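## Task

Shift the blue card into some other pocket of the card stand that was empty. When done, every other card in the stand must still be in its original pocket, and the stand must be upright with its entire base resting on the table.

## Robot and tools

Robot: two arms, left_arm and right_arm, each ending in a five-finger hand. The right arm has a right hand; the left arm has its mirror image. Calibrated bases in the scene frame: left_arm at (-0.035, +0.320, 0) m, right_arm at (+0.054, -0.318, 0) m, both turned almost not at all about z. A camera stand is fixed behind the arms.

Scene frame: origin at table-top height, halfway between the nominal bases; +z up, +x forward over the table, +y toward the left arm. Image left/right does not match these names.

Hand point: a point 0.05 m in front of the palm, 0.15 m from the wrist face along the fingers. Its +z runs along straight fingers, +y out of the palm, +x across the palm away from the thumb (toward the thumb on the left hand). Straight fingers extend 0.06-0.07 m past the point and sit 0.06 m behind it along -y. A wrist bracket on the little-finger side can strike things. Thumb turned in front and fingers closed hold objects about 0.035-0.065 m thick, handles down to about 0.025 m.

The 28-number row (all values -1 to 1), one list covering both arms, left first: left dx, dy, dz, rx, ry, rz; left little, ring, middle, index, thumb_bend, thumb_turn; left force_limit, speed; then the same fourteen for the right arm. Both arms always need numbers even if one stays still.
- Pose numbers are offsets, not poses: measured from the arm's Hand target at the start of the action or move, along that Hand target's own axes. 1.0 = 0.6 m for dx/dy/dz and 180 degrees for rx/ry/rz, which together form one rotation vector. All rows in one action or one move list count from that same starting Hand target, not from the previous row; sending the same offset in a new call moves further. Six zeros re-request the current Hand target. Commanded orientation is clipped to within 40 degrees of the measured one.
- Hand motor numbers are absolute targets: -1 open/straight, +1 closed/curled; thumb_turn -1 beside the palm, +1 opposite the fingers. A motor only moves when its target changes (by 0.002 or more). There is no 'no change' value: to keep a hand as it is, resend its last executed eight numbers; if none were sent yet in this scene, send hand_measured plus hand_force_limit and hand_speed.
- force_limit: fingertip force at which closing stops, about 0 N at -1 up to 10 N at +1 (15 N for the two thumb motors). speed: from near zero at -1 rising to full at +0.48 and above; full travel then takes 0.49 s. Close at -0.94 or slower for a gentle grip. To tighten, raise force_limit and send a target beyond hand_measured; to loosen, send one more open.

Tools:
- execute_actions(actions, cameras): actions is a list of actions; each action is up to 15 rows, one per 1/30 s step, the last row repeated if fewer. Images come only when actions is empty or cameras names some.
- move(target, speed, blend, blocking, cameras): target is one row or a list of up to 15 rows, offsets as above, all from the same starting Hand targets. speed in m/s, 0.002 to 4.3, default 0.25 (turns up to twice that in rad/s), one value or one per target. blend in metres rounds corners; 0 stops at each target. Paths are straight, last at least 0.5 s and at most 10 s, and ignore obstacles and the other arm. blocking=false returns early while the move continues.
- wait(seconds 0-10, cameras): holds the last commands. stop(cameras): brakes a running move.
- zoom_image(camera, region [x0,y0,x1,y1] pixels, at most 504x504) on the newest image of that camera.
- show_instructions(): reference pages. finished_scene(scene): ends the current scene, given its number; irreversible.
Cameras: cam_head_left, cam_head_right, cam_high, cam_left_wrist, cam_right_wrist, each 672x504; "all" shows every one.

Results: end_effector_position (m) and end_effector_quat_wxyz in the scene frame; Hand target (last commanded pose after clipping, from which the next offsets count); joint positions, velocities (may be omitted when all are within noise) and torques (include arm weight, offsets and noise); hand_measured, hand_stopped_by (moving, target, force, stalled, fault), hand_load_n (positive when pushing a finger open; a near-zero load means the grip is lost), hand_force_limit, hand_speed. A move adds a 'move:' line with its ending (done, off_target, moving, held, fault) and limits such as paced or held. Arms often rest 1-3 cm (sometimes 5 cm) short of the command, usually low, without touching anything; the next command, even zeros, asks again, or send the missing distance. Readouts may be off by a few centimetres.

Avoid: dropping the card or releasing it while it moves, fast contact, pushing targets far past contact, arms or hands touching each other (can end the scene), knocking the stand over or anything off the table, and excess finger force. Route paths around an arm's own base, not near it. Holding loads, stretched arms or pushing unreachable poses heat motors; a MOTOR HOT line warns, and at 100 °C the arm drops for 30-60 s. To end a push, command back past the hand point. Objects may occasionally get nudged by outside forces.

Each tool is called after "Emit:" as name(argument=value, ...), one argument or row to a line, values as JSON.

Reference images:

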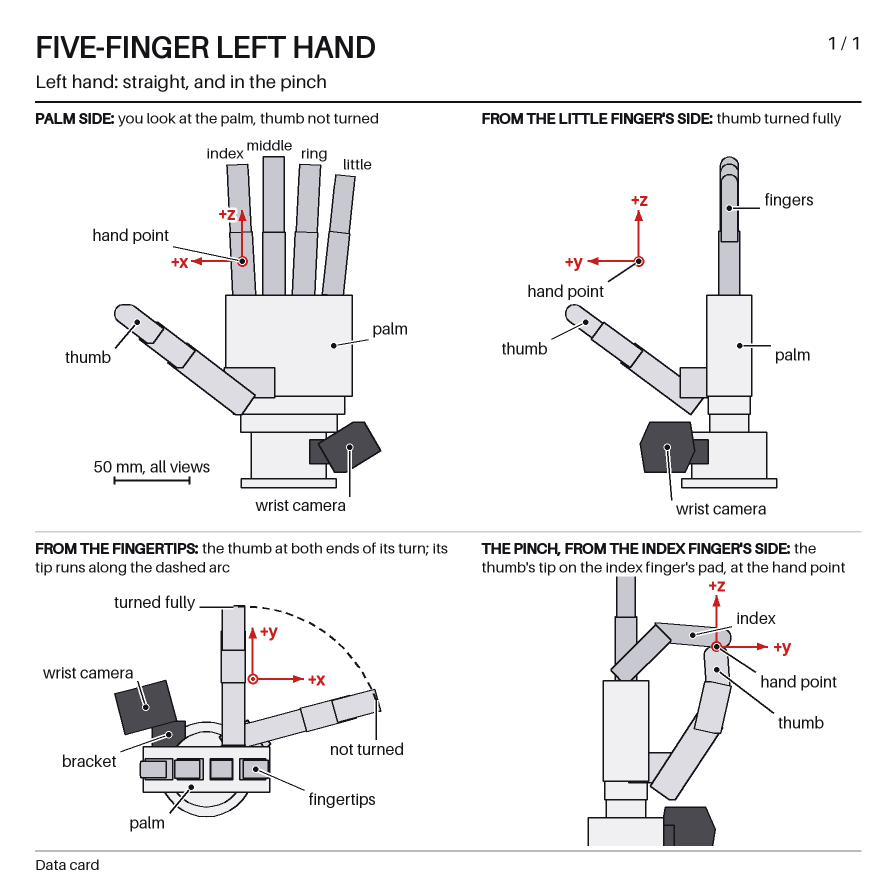

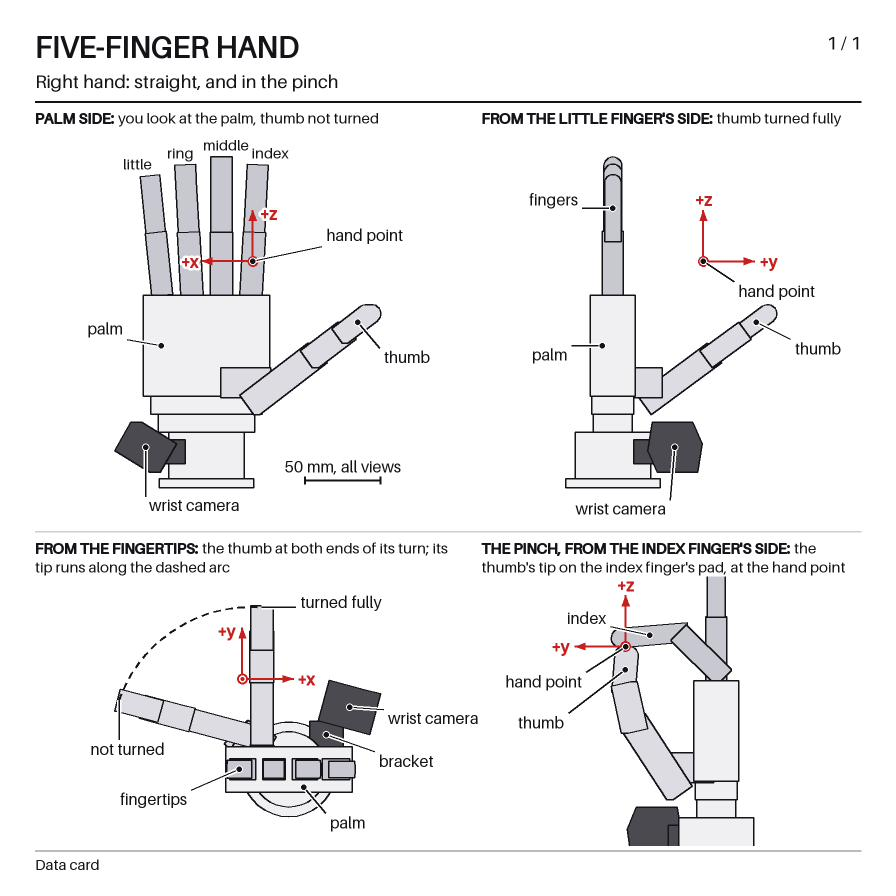

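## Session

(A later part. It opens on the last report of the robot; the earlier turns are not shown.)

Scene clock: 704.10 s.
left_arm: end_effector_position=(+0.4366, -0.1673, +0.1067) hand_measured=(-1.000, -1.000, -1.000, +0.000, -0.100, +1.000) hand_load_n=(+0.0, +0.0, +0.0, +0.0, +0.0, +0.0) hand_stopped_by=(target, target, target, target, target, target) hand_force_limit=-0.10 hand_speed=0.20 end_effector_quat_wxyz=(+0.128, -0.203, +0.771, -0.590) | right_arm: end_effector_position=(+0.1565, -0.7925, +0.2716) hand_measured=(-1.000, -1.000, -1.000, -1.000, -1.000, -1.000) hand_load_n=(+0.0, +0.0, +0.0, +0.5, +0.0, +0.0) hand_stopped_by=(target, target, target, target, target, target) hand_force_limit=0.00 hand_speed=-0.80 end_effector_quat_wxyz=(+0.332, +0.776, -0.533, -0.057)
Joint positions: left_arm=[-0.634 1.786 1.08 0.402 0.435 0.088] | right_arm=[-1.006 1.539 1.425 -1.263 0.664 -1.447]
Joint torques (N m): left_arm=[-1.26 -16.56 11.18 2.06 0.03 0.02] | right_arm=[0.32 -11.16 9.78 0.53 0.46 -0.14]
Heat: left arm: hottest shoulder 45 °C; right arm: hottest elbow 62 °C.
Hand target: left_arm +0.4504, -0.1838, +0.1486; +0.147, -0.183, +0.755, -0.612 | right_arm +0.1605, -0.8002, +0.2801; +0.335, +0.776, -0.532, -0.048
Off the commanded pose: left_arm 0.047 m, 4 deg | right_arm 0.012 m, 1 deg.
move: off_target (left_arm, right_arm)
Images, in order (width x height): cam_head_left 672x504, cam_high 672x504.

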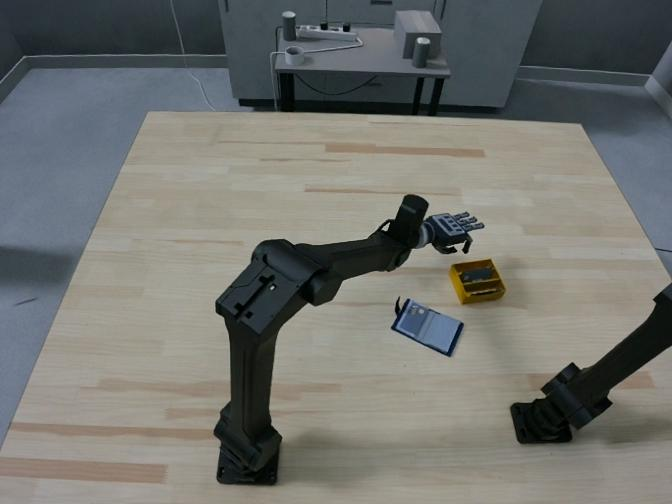

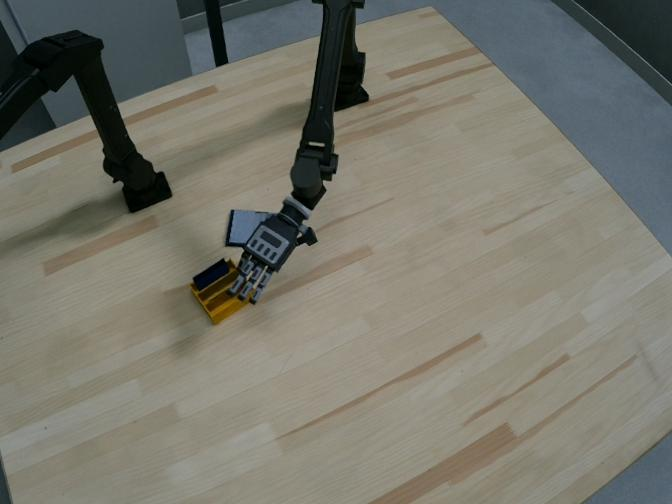

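Emit:
move(
  target=[
    [-0.04,-0.0685,-0.319,0,0,0,-1,-1,-1,0.0,-0.1,1,-0.1,0.2,0.0232,-0.366,-0.306,0.2069,-0.0253,0.034,-1,-1,0.0,0.0,-0.1,1,-0.1,0.2],
    [-0.0955,-0.066,-0.6527,0,0,0,-1,-1,-1,0.0,-0.1,1,-0.1,0.2,-0.3435,-0.502,-0.498,0.4138,-0.0505,0.068,-1,-1,0.0,0.0,-0.1,1,-0.1,0.2],
    [-0.0955,-0.066,-0.6527,0,0,0,-1,-1,-1,0.0,-0.1,1,-0.1,0.2,-0.7148,-0.4782,-0.4862,0.6207,-0.0758,0.1021,-1,-1,0.0,0.0,-0.1,1,-0.1,0.2],
  ],
  speed=0.3,
  blend=[0.08,0.08,0],
  cameras=["cam_high", "cam_head_left", "cam_right_wrist"],
)

Emit:
zoom_image(
  camera="cam_high",
  region=[150, 200, 280, 340],
)

Emit:
zoom_image(
  camera="cam_head_left",
  region=[420, 210, 570, 350],
)

Scene clock: 762.63 s.
left_arm: end_effector_position=(+0.3268, +0.1710, +0.2540) hand_measured=(-1.000, -1.000, -1.000, +0.000, -0.100, +1.000) hand_load_n=(+0.0, +0.0, +0.0, +0.0, +0.0, +0.0) hand_stopped_by=(target, target, target, target, target, target) hand_force_limit=-0.10 hand_speed=0.20 end_effector_quat_wxyz=(+0.128, -0.194, +0.757, -0.611) | right_arm: end_effector_position=(+0.3294, -0.2392, +0.2081) hand_measured=(-1.000, -1.000, +0.000, +0.000, -0.100, +1.000) hand_load_n=(+0.0, +0.0, +0.0, +0.0, +0.0, +0.0) hand_stopped_by=(target, target, target, target, target, target) hand_force_limit=-0.10 hand_speed=0.20 end_effector_quat_wxyz=(-0.489, +0.629, -0.477, +0.371)
Joint positions: left_arm=[0.091 1.02 0.767 -0.296 1.134 0.462] | right_arm=[0.033 0.222 0.362 -0.397 -0.238 -0.063]
Joint torques (N m): left_arm=[0.62 -5.89 9.65 1.54 0.58 0.07] | right_arm=[1.38 1.9 8.92 2.52 -0.01 0.03]
Heat: left arm: hottest shoulder 47 °C; right arm: hottest elbow 61 °C.
Hand target: left_arm +0.3305, +0.1758, +0.2687; +0.147, -0.183, +0.755, -0.612 | right_arm +0.3305, -0.2355, +0.2196; -0.502, +0.621, -0.468, +0.379
Off the commanded pose: left_arm 0.016 m, 3 deg | right_arm 0.012 m, 2 deg.
move: off_target (left_arm, right_arm)
Images, in order (width x height): cam_head_left 672x504, cam_high 672x504, cam_right_wrist 672x504.

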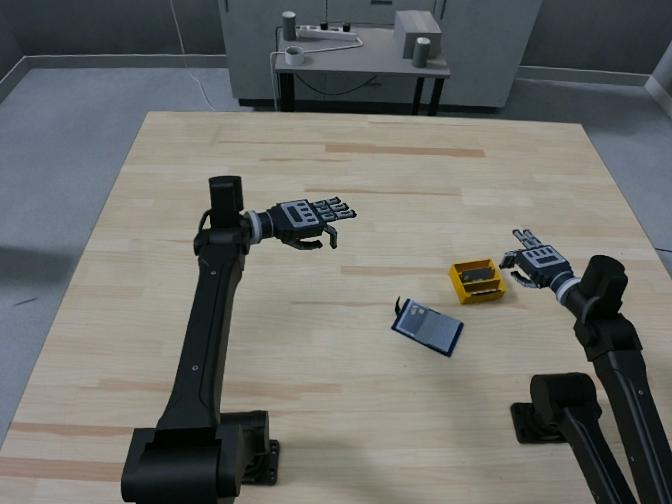

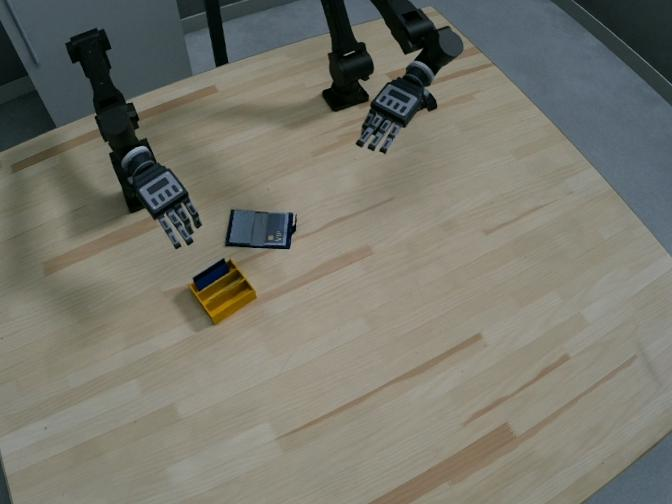

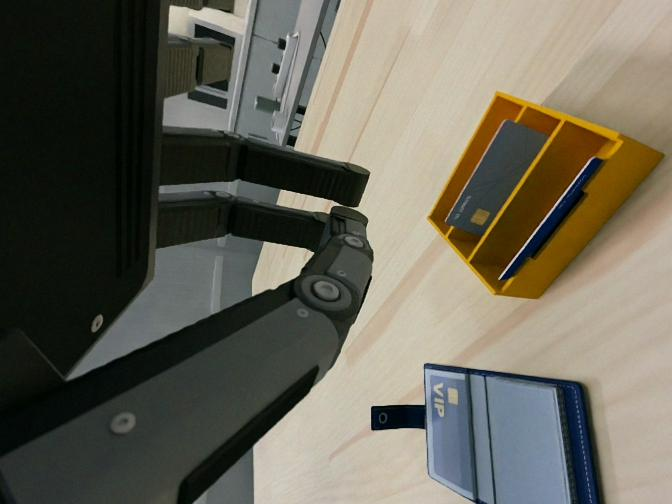

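Scaled by 3.600 from the camera's 672x504 image, which has a finer 960x720 frame.

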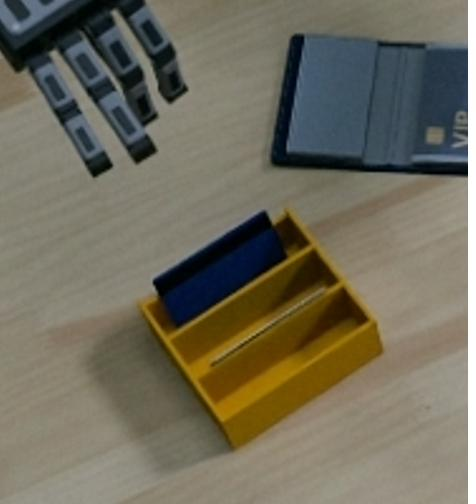

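Scaled by 3.360 from the camera's 672x504 image, which has a finer 960x720 frame.

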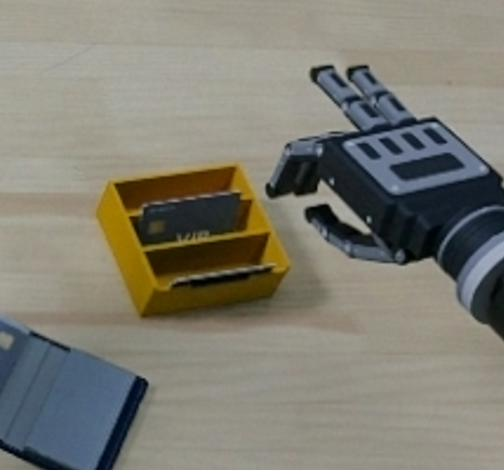

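Emit:
move(
  target=[0,0,0,0,0,0,-1,-1,-1,0.0,-0.1,1,-0.1,0.2,0.0332,0.1333,0.054,0,0,0,-1,-1,0.0,0.0,-0.1,1,-0.1,0.2],
  speed=0.12,
  cameras=["cam_high", "cam_head_left", "cam_right_wrist"],
)

Emit:
zoom_image(
  camera="cam_high",
  region=[160, 210, 270, 320],
)

Emit:
zoom_image(
  camera="cam_head_left",
  region=[430, 220, 550, 340],
)

Scene clock: 801.87 s.
left_arm: end_effector_position=(+0.3268, +0.1710, +0.2540) hand_measured=(-1.000, -1.000, -1.000, +0.000, -0.100, +1.000) hand_load_n=(+0.0, +0.0, +0.0, +0.0, +0.0, +0.0) hand_stopped_by=(target, target, target, target, target, target) hand_force_limit=-0.10 hand_speed=0.20 end_effector_quat_wxyz=(+0.128, -0.194, +0.757, -0.611) | right_arm: end_effector_position=(+0.3458, -0.2478, +0.1309) hand_measured=(-1.000, -1.000, +0.000, +0.000, -0.100, +1.000) hand_load_n=(+0.0, +0.0, +0.0, +0.0, +0.0, +0.0) hand_stopped_by=(target, target, target, target, target, target) hand_force_limit=-0.10 hand_speed=0.20 end_effector_quat_wxyz=(-0.502, +0.622, -0.472, +0.371)
Joint positions: left_arm=[0.091 1.02 0.767 -0.296 1.134 0.462] | right_arm=[-0.063 0.321 0.15 -0.065 -0.345 -0.069]
Joint torques (N m): left_arm=[0.56 -5.89 9.68 1.55 0.59 0.07] | right_arm=[-0.21 3.6 8.92 2.58 -0.16 -0.15]
Heat: left arm: hottest elbow 47 °C; right arm: hottest elbow 56 °C.
Hand target: left_arm +0.3305, +0.1758, +0.2687; +0.147, -0.183, +0.755, -0.612 | right_arm +0.3504, -0.2507, +0.1347; -0.502, +0.621, -0.468, +0.379
Off the commanded pose: left_arm 0.016 m, 3 deg | right_arm 0.007 m, 1 deg.
move: off_target (left_arm)
Images, in order (width x height): cam_head_left 672x504, cam_high 672x504, cam_right_wrist 672x504.

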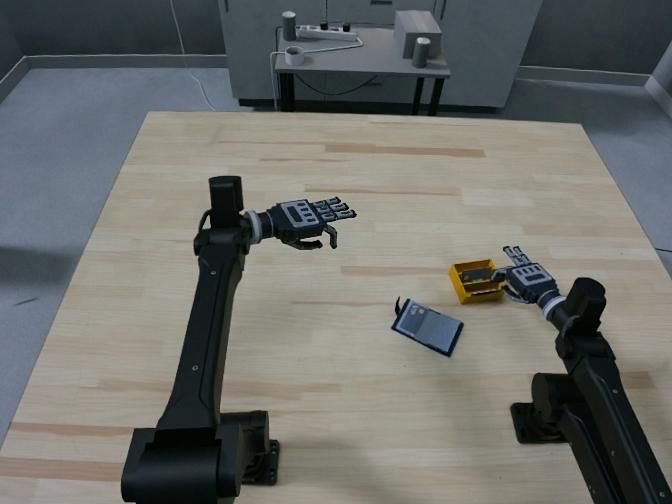

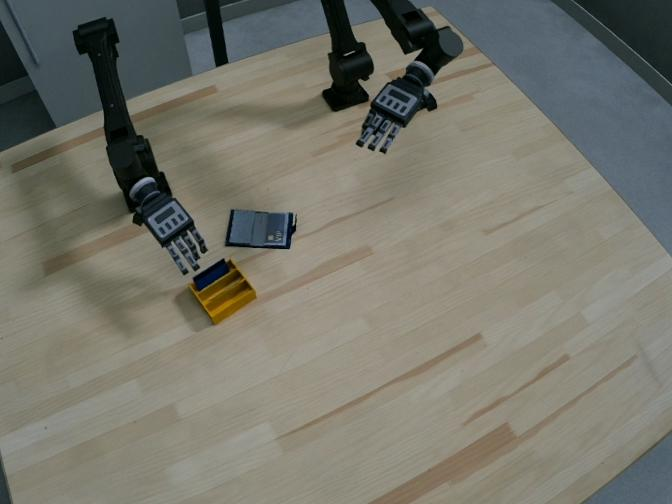

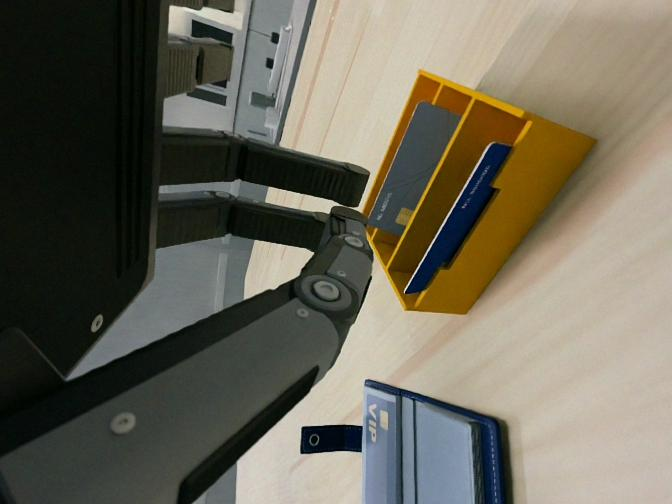

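Scaled by 4.582 from the camera's 672x504 image, which has a finer 960x720 frame.

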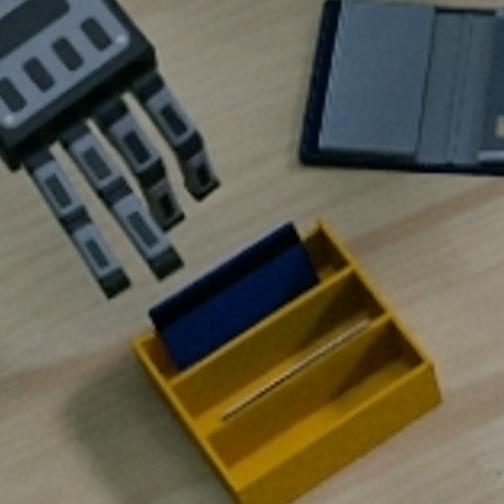

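Scaled by 4.200 from the camera's 672x504 image, which has a finer 960x720 frame.

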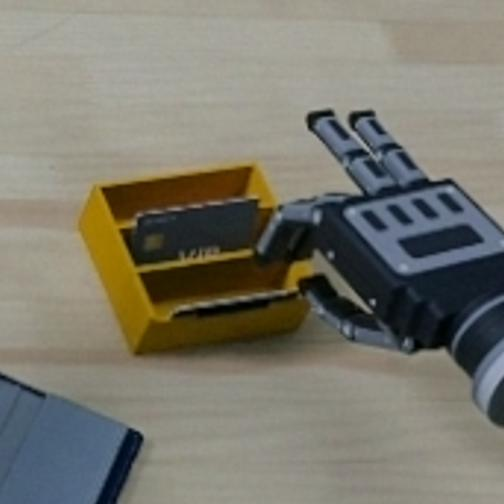

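Emit:
move(
  target=[0,0,0,0,0,0,-1,-1,-1,0.0,-0.1,1,-0.1,0.2,0.0037,0.074,0.0288,0,0,0,-1,-1,0.0,0.0,-0.1,1,-0.1,0.2],
  speed=0.08,
  cameras=["cam_high", "cam_head_left", "cam_right_wrist"],
)

Emit:
zoom_image(
  camera="cam_high",
  region=[160, 220, 270, 330],
)

Emit:
zoom_image(
  camera="cam_head_left",
  region=[430, 220, 550, 340],
)

Emit:
zoom_image(
  camera="cam_right_wrist",
  region=[280, 60, 560, 340],
)

Scene clock: 823.67 s.
left_arm: end_effector_position=(+0.3268, +0.1710, +0.2540) hand_measured=(-1.000, -1.000, -1.000, +0.000, -0.100, +1.000) hand_load_n=(+0.0, -0.5, +0.0, +0.0, +0.0, +0.0) hand_stopped_by=(target, target, target, target, target, target) hand_force_limit=-0.10 hand_speed=0.20 end_effector_quat_wxyz=(+0.128, -0.194, +0.757, -0.611) | right_arm: end_effector_position=(+0.3549, -0.2492, +0.0854) hand_measured=(-1.000, -1.000, +0.000, +0.000, -0.100, +1.000) hand_load_n=(+0.0, +0.0, +0.0, +0.0, +0.0, +0.0) hand_stopped_by=(target, target, target, target, target, target) hand_force_limit=-0.10 hand_speed=0.20 end_effector_quat_wxyz=(-0.501, +0.622, -0.472, +0.373)
Joint positions: left_arm=[0.091 1.02 0.767 -0.296 1.134 0.462] | right_arm=[-0.063 0.541 0.05 0.256 -0.342 -0.071]
Joint torques (N m): left_arm=[0.56 -5.89 9.68 1.54 0.58 0.07] | right_arm=[0.15 2.78 7.98 2.58 -0.13 -0.12]
Heat: left arm: hottest elbow 47 °C; right arm: hottest elbow 57 °C.
Hand target: left_arm +0.3305, +0.1758, +0.2687; +0.147, -0.183, +0.755, -0.612 | right_arm +0.3583, -0.2508, +0.0876; -0.502, +0.621, -0.468, +0.379
Off the commanded pose: left_arm 0.016 m, 3 deg | right_arm 0.004 m, 1 deg.
move: off_target (left_arm)
Images, in order (width x height): cam_head_left 672x504, cam_high 672x504, cam_right_wrist 672x504.

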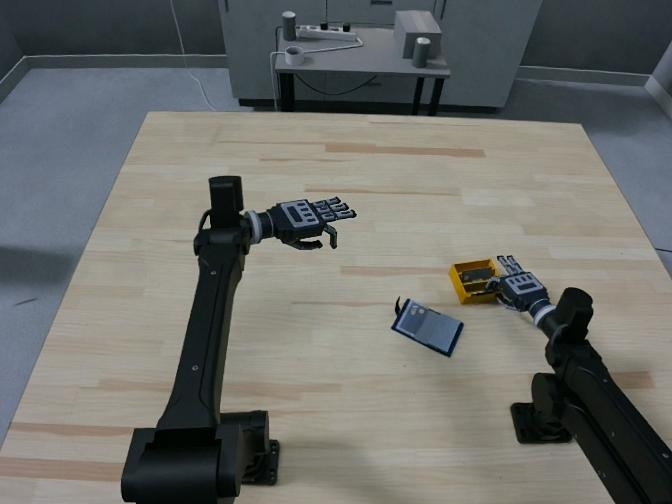

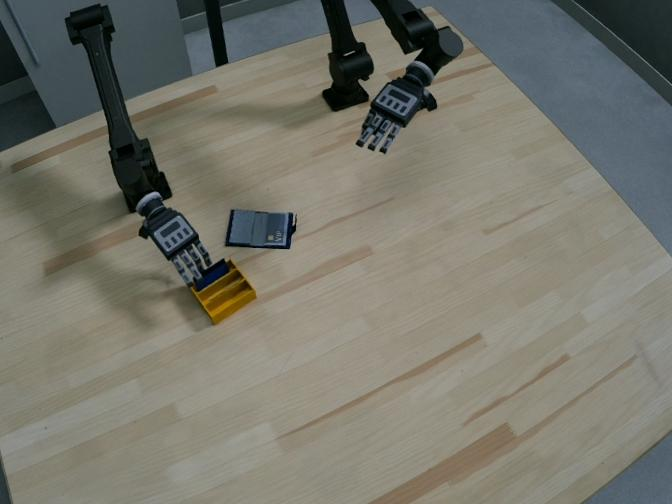

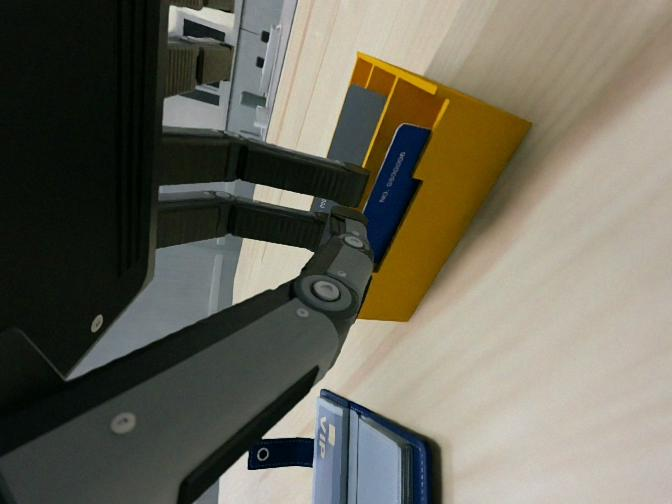

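Scaled by 4.582 from the camera's 672x504 image, which has a finer 960x720 frame.

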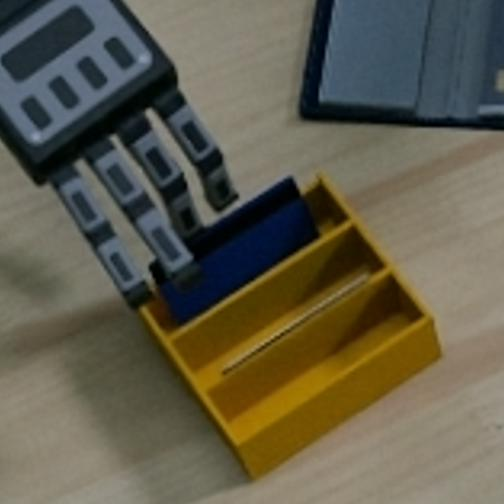

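Scaled by 4.200 from the camera's 672x504 image, which has a finer 960x720 frame.

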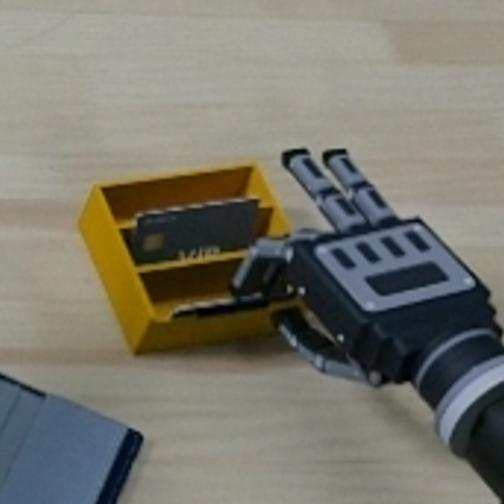

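Scaled by 1.800 from the camera's 672x504 image, which has a finer 960x720 frame.

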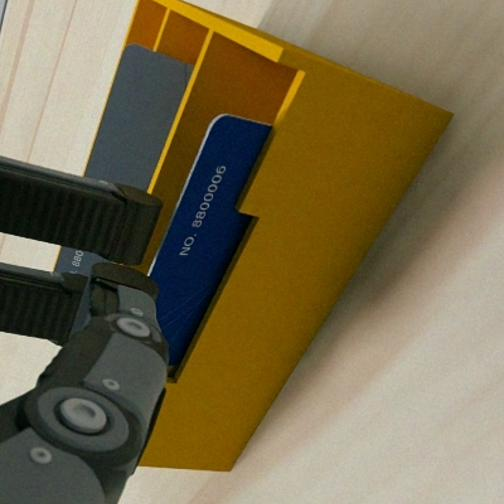

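Emit:
move(
  target=[0,0,0,0,0,0,-1,-1,-1,0.0,-0.1,1,-0.1,0.2,-0.0137,0.0495,0.0235,0,0,0,-1,-1,0.0,0.0,-0.1,1,-0.1,0.2],
  speed=0.05,
  cameras=["cam_high", "cam_head_left", "cam_right_wrist"],
)

Emit:
zoom_image(
  camera="cam_high",
  region=[160, 220, 270, 330],
)

Emit:
zoom_image(
  camera="cam_right_wrist",
  region=[280, 60, 560, 340],
)

Emit:
zoom_image(
  camera="cam_head_left",
  region=[430, 220, 550, 340],
)

Scene clock: 845.77 s.
left_arm: end_effector_position=(+0.3268, +0.1710, +0.2540) hand_measured=(-1.000, -1.000, -1.000, +0.000, -0.100, +1.000) hand_load_n=(+0.0, +0.5, +0.0, +0.0, +0.0, +0.0) hand_stopped_by=(target, target, target, target, target, target) hand_force_limit=-0.10 hand_speed=0.20 end_effector_quat_wxyz=(+0.128, -0.194, +0.757, -0.611) | right_arm: end_effector_position=(+0.3564, -0.2502, +0.0719) hand_measured=(-1.000, -1.000, +0.000, +0.000, -0.100, +1.000) hand_load_n=(+0.0, +0.0, +0.5, +0.0, +0.5, +0.0) hand_stopped_by=(target, target, target, target, target, target) hand_force_limit=-0.10 hand_speed=0.20 end_effector_quat_wxyz=(-0.495, +0.621, -0.476, +0.377)
Joint positions: left_arm=[0.091 1.02 0.767 -0.296 1.134 0.462] | right_arm=[-0.049 0.624 0.026 0.359 -0.313 -0.071]
Joint torques (N m): left_arm=[0.56 -5.89 9.68 1.55 0.58 0.07] | right_arm=[0.26 0.38 7.58 1.44 -0.14 -0.06]
Heat: left arm: hottest elbow 47 °C; right arm: hottest elbow 57 °C.
Hand target: left_arm +0.3305, +0.1758, +0.2687; +0.147, -0.183, +0.755, -0.612 | right_arm +0.3573, -0.2510, +0.0757; -0.497, +0.619, -0.475, +0.379 (not the last commanded pose)
Off the commanded pose: left_arm 0.016 m, 3 deg | right_arm 0.020 m, 1 deg.
move: held (right_arm; a check stopped the path), off_target (left_arm); limits=held
pose unreachable (right arm): on one or more control steps of this call, first in action 0 (counted from 0), this arm could not follow its commanded pose, so it was not sent that pose on those steps. It may still have moved: this result reports where it is.
cause: moving toward the commanded pose would bring two parts of the arm too close to each other (joints 2 (shoulder) and 3 (elbow) lie between them).
Images, in order (width x height): cam_head_left 672x504, cam_high 672x504, cam_right_wrist 672x504.

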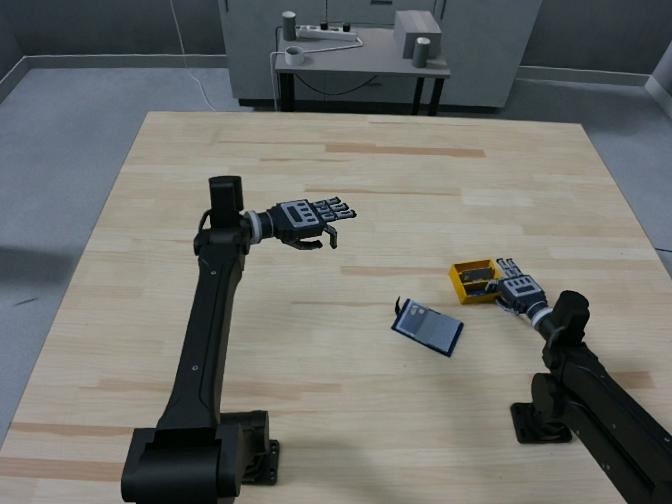

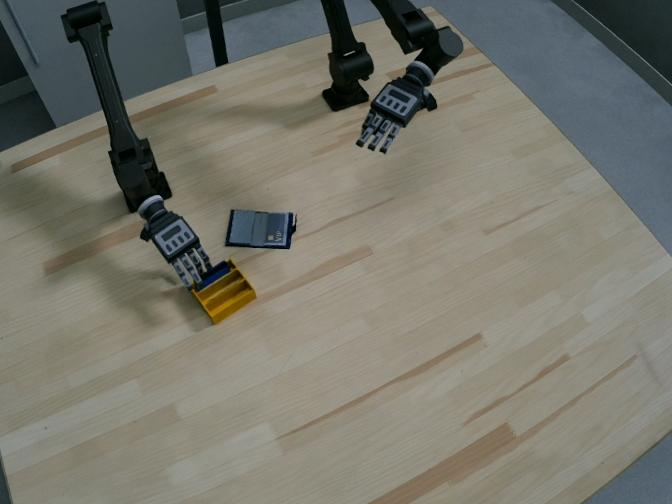

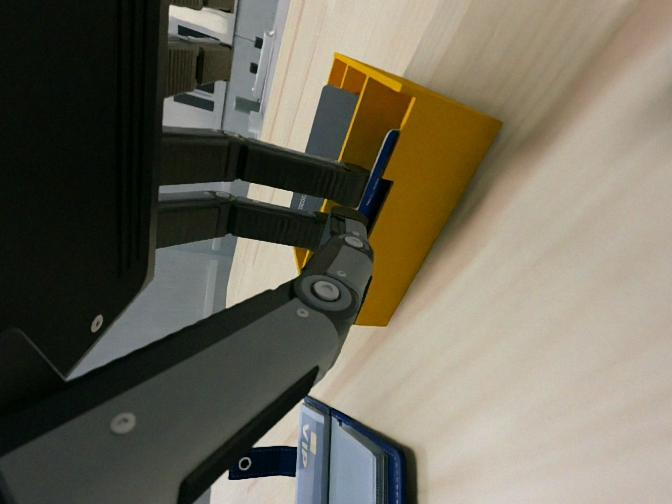

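Scaled by 4.582 from the camera's 672x504 image, which has a finer 960x720 frame.

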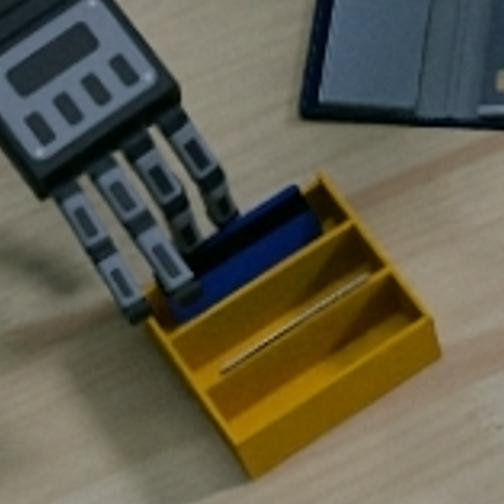

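Scaled by 1.800 from the camera's 672x504 image, which has a finer 960x720 frame.

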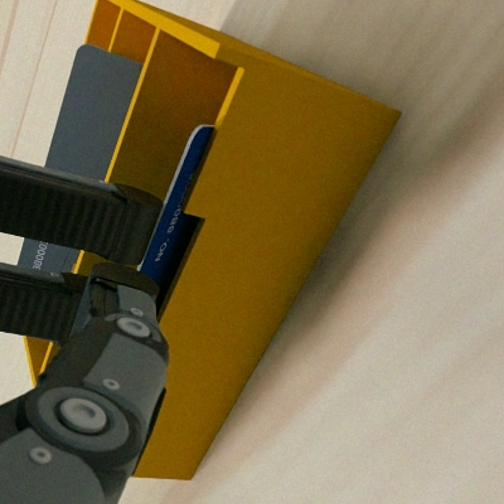

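Scaled by 4.200 from the camera's 672x504 image, which has a finer 960x720 frame.

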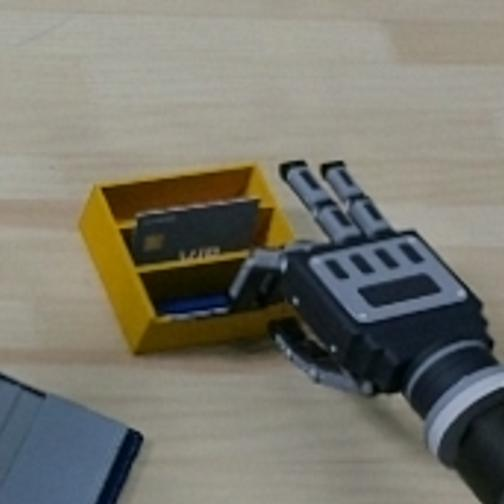

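Emit:
move(
  target=[
    [0,0,0,0,0,0,-1,-1,-1,0.0,-0.1,1,-0.1,0.2,0,-0.0978,-0.0208,0,0,0,-1,-1,0.0,0.0,-0.1,1,-0.1,0.2],
  ],
  speed=0.08,
  cameras=["cam_high","cam_head_left"],
)

Scene clock: 923.20 s.
left_arm: end_effector_position=(+0.3268, +0.1710, +0.2540) hand_measured=(-1.000, -1.000, -1.000, +0.000, -0.100, +1.000) hand_load_n=(+0.0, +0.0, +0.0, +0.0, +0.0, +0.0) hand_stopped_by=(target, target, target, target, target, target) hand_force_limit=-0.10 hand_speed=0.20 end_effector_quat_wxyz=(+0.128, -0.194, +0.757, -0.611) | right_arm: end_effector_position=(+0.3483, -0.2497, +0.1047) hand_measured=(-1.000, -1.000, +0.000, +0.000, -0.100, +1.000) hand_load_n=(+0.0, +0.0, +0.0, +0.0, +0.0, +0.0) hand_stopped_by=(target, target, target, target, target, target) hand_force_limit=-0.10 hand_speed=0.20 end_effector_quat_wxyz=(-0.485, +0.629, -0.488, +0.362)
Joint positions: left_arm=[0.091 1.02 0.767 -0.296 1.134 0.462] | right_arm=[-0.049 0.407 0.12 0.003 -0.313 -0.071]
Joint torques (N m): left_arm=[0.56 -5.89 9.68 1.55 0.58 0.07] | right_arm=[0.38 1.03 11.9 1.52 -0.07 -0.05]
Heat: left arm: hottest elbow 47 °C; right arm: hottest elbow 54 °C.
Hand target: left_arm +0.3305, +0.1758, +0.2687; +0.147, -0.183, +0.755, -0.612 | right_arm +0.3581, -0.2510, +0.1359; -0.497, +0.619, -0.475, +0.379
Off the commanded pose: left_arm 0.016 m, 3 deg | right_arm 0.032 m, 3 deg.
move: off_target (left_arm, right_arm)
Images, in order (width x height): cam_head_left 672x504, cam_high 672x504.

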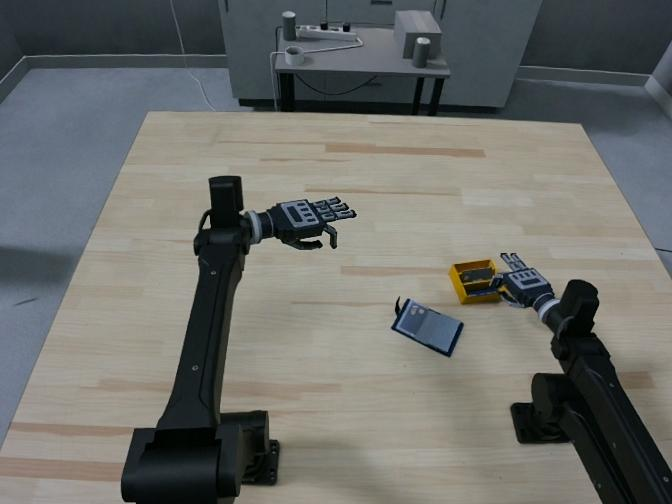

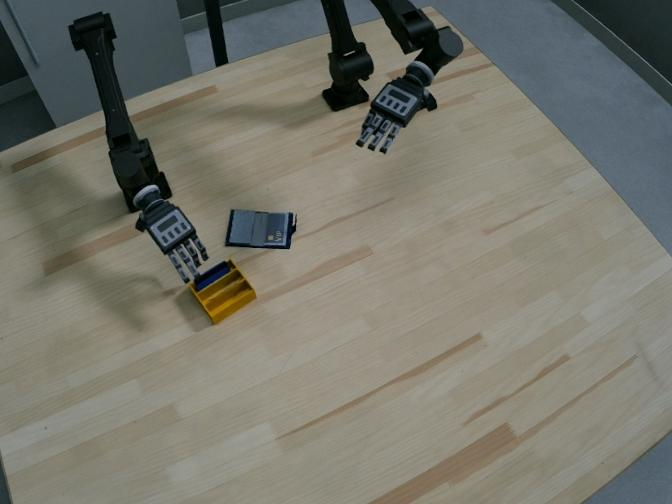

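Emit:
zoom_image(
  camera="cam_high",
  region=[160, 220, 270, 330],
)

Emit:
zoom_image(
  camera="cam_head_left",
  region=[430, 220, 550, 340],
)

Scaled by 4.582 from the camera's 672x504 image, which has a finer 960x720 frame.

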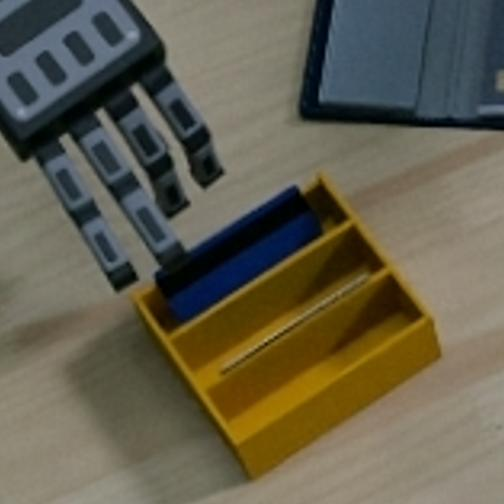

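Scaled by 4.200 from the camera's 672x504 image, which has a finer 960x720 frame.

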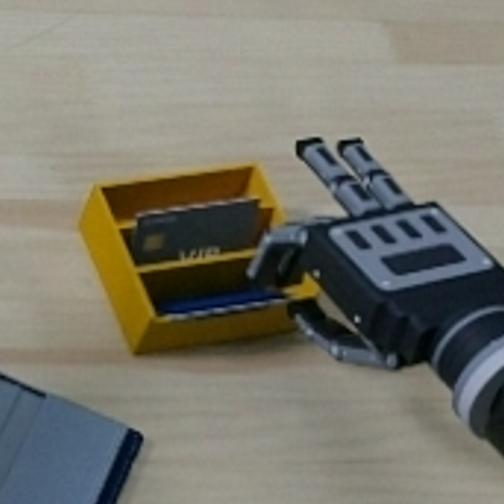

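Emit:
move(
  target=[
    [0,0,0,0,0,0,-1,-1,-1,0.0,-0.1,1,-0.1,0.2,-0.0593,-0.0313,0.1154,0,0,0,-1,-1,0.0,0.0,-1,-1,-0.1,0.3],
  ],
  speed=0.1,
  cameras=["cam_high","cam_head_left"],
)

Emit:
zoom_image(
  camera="cam_high",
  region=[160, 220, 270, 330],
)

Emit:
zoom_image(
  camera="cam_head_left",
  region=[430, 220, 550, 340],
)

Scene clock: 943.63 s.
left_arm: end_effector_position=(+0.3268, +0.1710, +0.2540) hand_measured=(-1.000, -1.000, -1.000, +0.000, -0.100, +1.000) hand_load_n=(+0.0, +0.0, +0.0, +0.0, +0.0, +0.0) hand_stopped_by=(target, target, target, target, target, target) hand_force_limit=-0.10 hand_speed=0.20 end_effector_quat_wxyz=(+0.128, -0.194, +0.757, -0.611) | right_arm: end_effector_position=(+0.4003, -0.2066, +0.1134) hand_measured=(-1.000, -1.000, +0.000, +0.000, -1.000, -1.000) hand_load_n=(+0.0, +0.0, +0.0, +0.0, +0.0, +0.0) hand_stopped_by=(target, target, target, target, target, target) hand_force_limit=-0.10 hand_speed=0.30 end_effector_quat_wxyz=(-0.478, +0.632, -0.485, +0.370)
Joint positions: left_arm=[0.091 1.02 0.767 -0.296 1.134 0.462] | right_arm=[0.21 0.762 0.219 0.269 -0.05 -0.019]
Joint torques (N m): left_arm=[0.56 -5.89 9.68 1.54 0.58 0.07] | right_arm=[1.44 0.79 10.91 2.59 0.07 0.05]
Heat: left arm: hottest elbow 47 °C; right arm: hottest elbow 55 °C.
Hand target: left_arm +0.3305, +0.1758, +0.2687; +0.147, -0.183, +0.755, -0.612 | right_arm +0.4180, -0.1979, +0.1391; -0.497, +0.619, -0.475, +0.379
Off the commanded pose: left_arm 0.016 m, 3 deg | right_arm 0.032 m, 3 deg.
move: off_target (left_arm, right_arm)
Images, in order (width x height): cam_head_left 672x504, cam_high 672x504.

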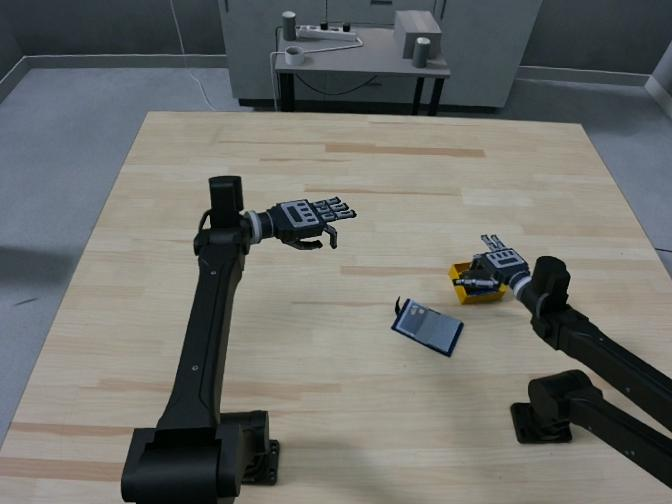

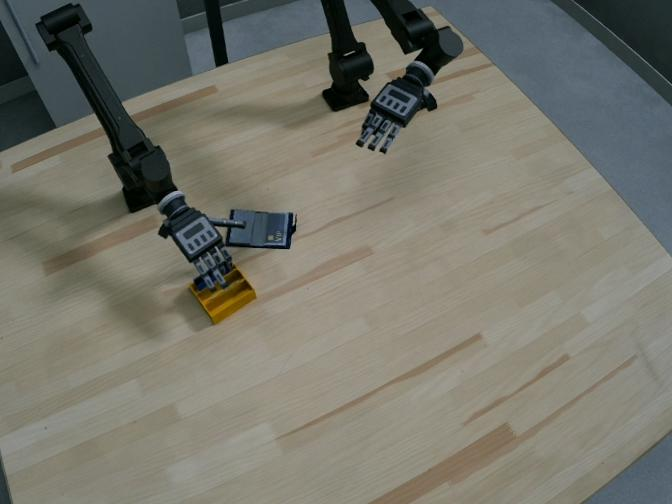

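Scaled by 4.582 from the camera's 672x504 image, which has a finer 960x720 frame.

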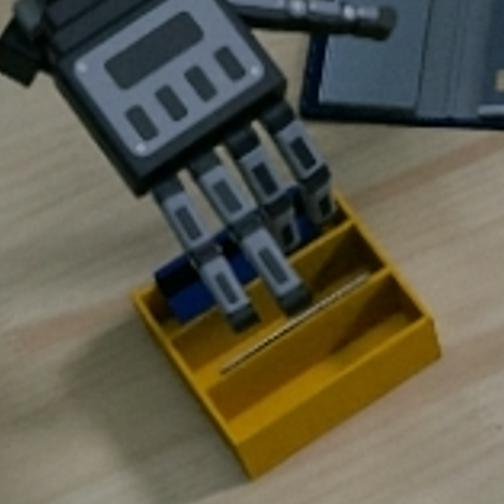

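Scaled by 4.200 from the camera's 672x504 image, which has a finer 960x720 frame.

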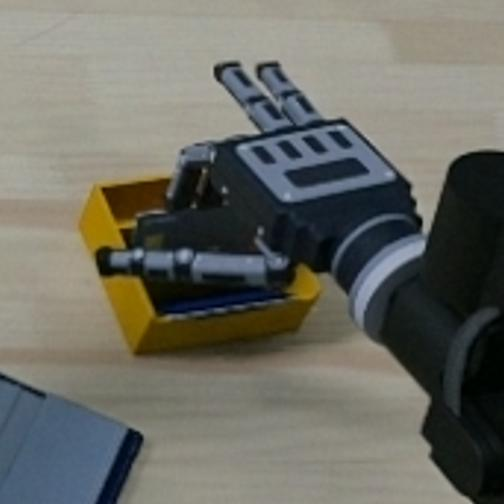

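Emit:
move(
  target=[
    [0,0,0,0,0,0,-1,-1,-1,0.0,-0.1,1,-0.1,0.2,0.0435,0.0546,0.0556,0,0,0,-1,-1,0.0,0.0,-1,-1,-0.1,0.3],
  ],
  speed=0.08,
  cameras=["cam_high","cam_head_left"],
)

Emit:
zoom_image(
  camera="cam_high",
  region=[160, 220, 270, 330],
)

Emit:
zoom_image(
  camera="cam_head_left",
  region=[430, 220, 550, 340],
)

Scene clock: 993.93 s.
left_arm: end_effector_position=(+0.3268, +0.1710, +0.2540) hand_measured=(-1.000, -1.000, -1.000, +0.000, -0.100, +1.000) hand_load_n=(-0.5, +0.0, +0.0, +0.0, +0.0, +0.0) hand_stopped_by=(target, target, target, target, target, target) hand_force_limit=-0.10 hand_speed=0.20 end_effector_quat_wxyz=(+0.128, -0.194, +0.757, -0.611) | right_arm: end_effector_position=(+0.4305, -0.2142, +0.0831) hand_measured=(-1.000, -1.000, +0.000, +0.000, -1.000, -1.000) hand_load_n=(+0.0, -0.5, +0.0, +0.0, +0.0, +0.0) hand_stopped_by=(target, target, target, target, target, target) hand_force_limit=-0.10 hand_speed=0.30 end_effector_quat_wxyz=(-0.488, +0.628, -0.485, +0.363)
Joint positions: left_arm=[0.091 1.02 0.767 -0.296 1.134 0.462] | right_arm=[0.129 1.052 0.219 0.567 -0.146 -0.021]
Joint torques (N m): left_arm=[0.56 -5.89 9.68 1.54 0.58 0.07] | right_arm=[-0.5 -1.44 8.96 2.54 -0.15 -0.14]
Heat: left arm: hottest elbow 47 °C; right arm: hottest elbow 62 °C.
Hand target: left_arm +0.3305, +0.1758, +0.2687; +0.147, -0.183, +0.755, -0.612 | right_arm +0.4493, -0.2165, +0.0997; -0.497, +0.619, -0.475, +0.379
Off the commanded pose: left_arm 0.016 m, 3 deg | right_arm 0.025 m, 3 deg.
move: off_target (left_arm, right_arm)
Images, in order (width x height): cam_head_left 672x504, cam_high 672x504.

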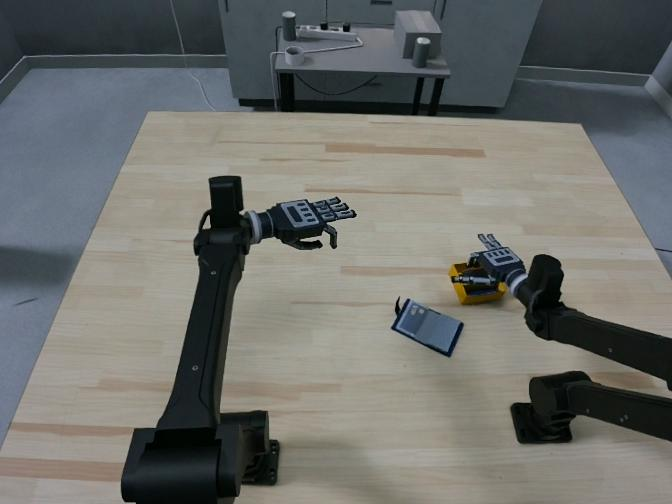

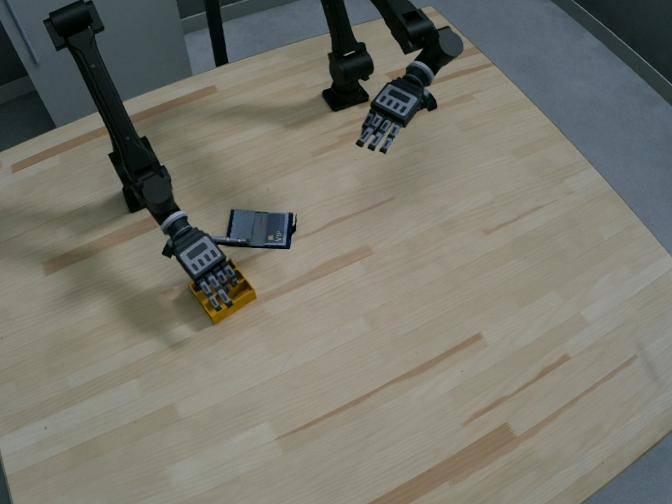

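Scaled by 4.582 from the camera's 672x504 image, which has a finer 960x720 frame.

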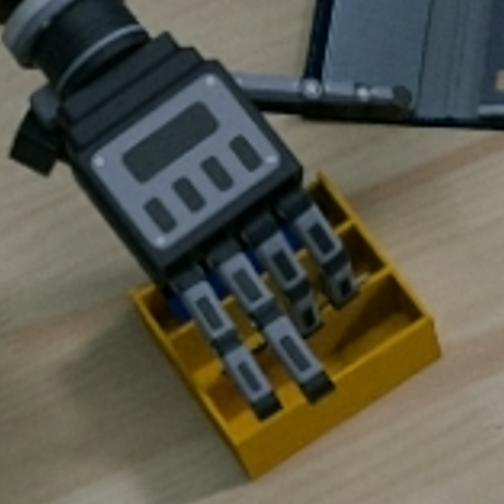

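Scaled by 4.200 from the camera's 672x504 image, which has a finer 960x720 frame.

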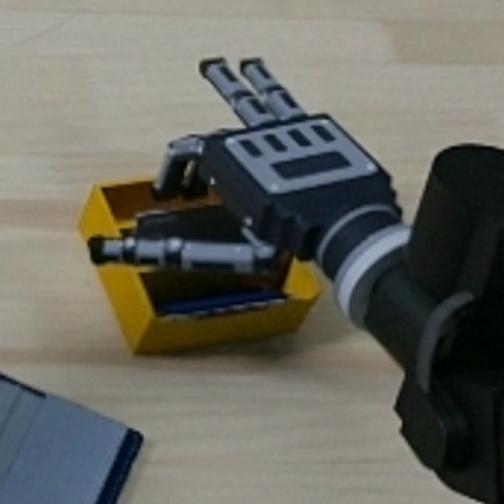

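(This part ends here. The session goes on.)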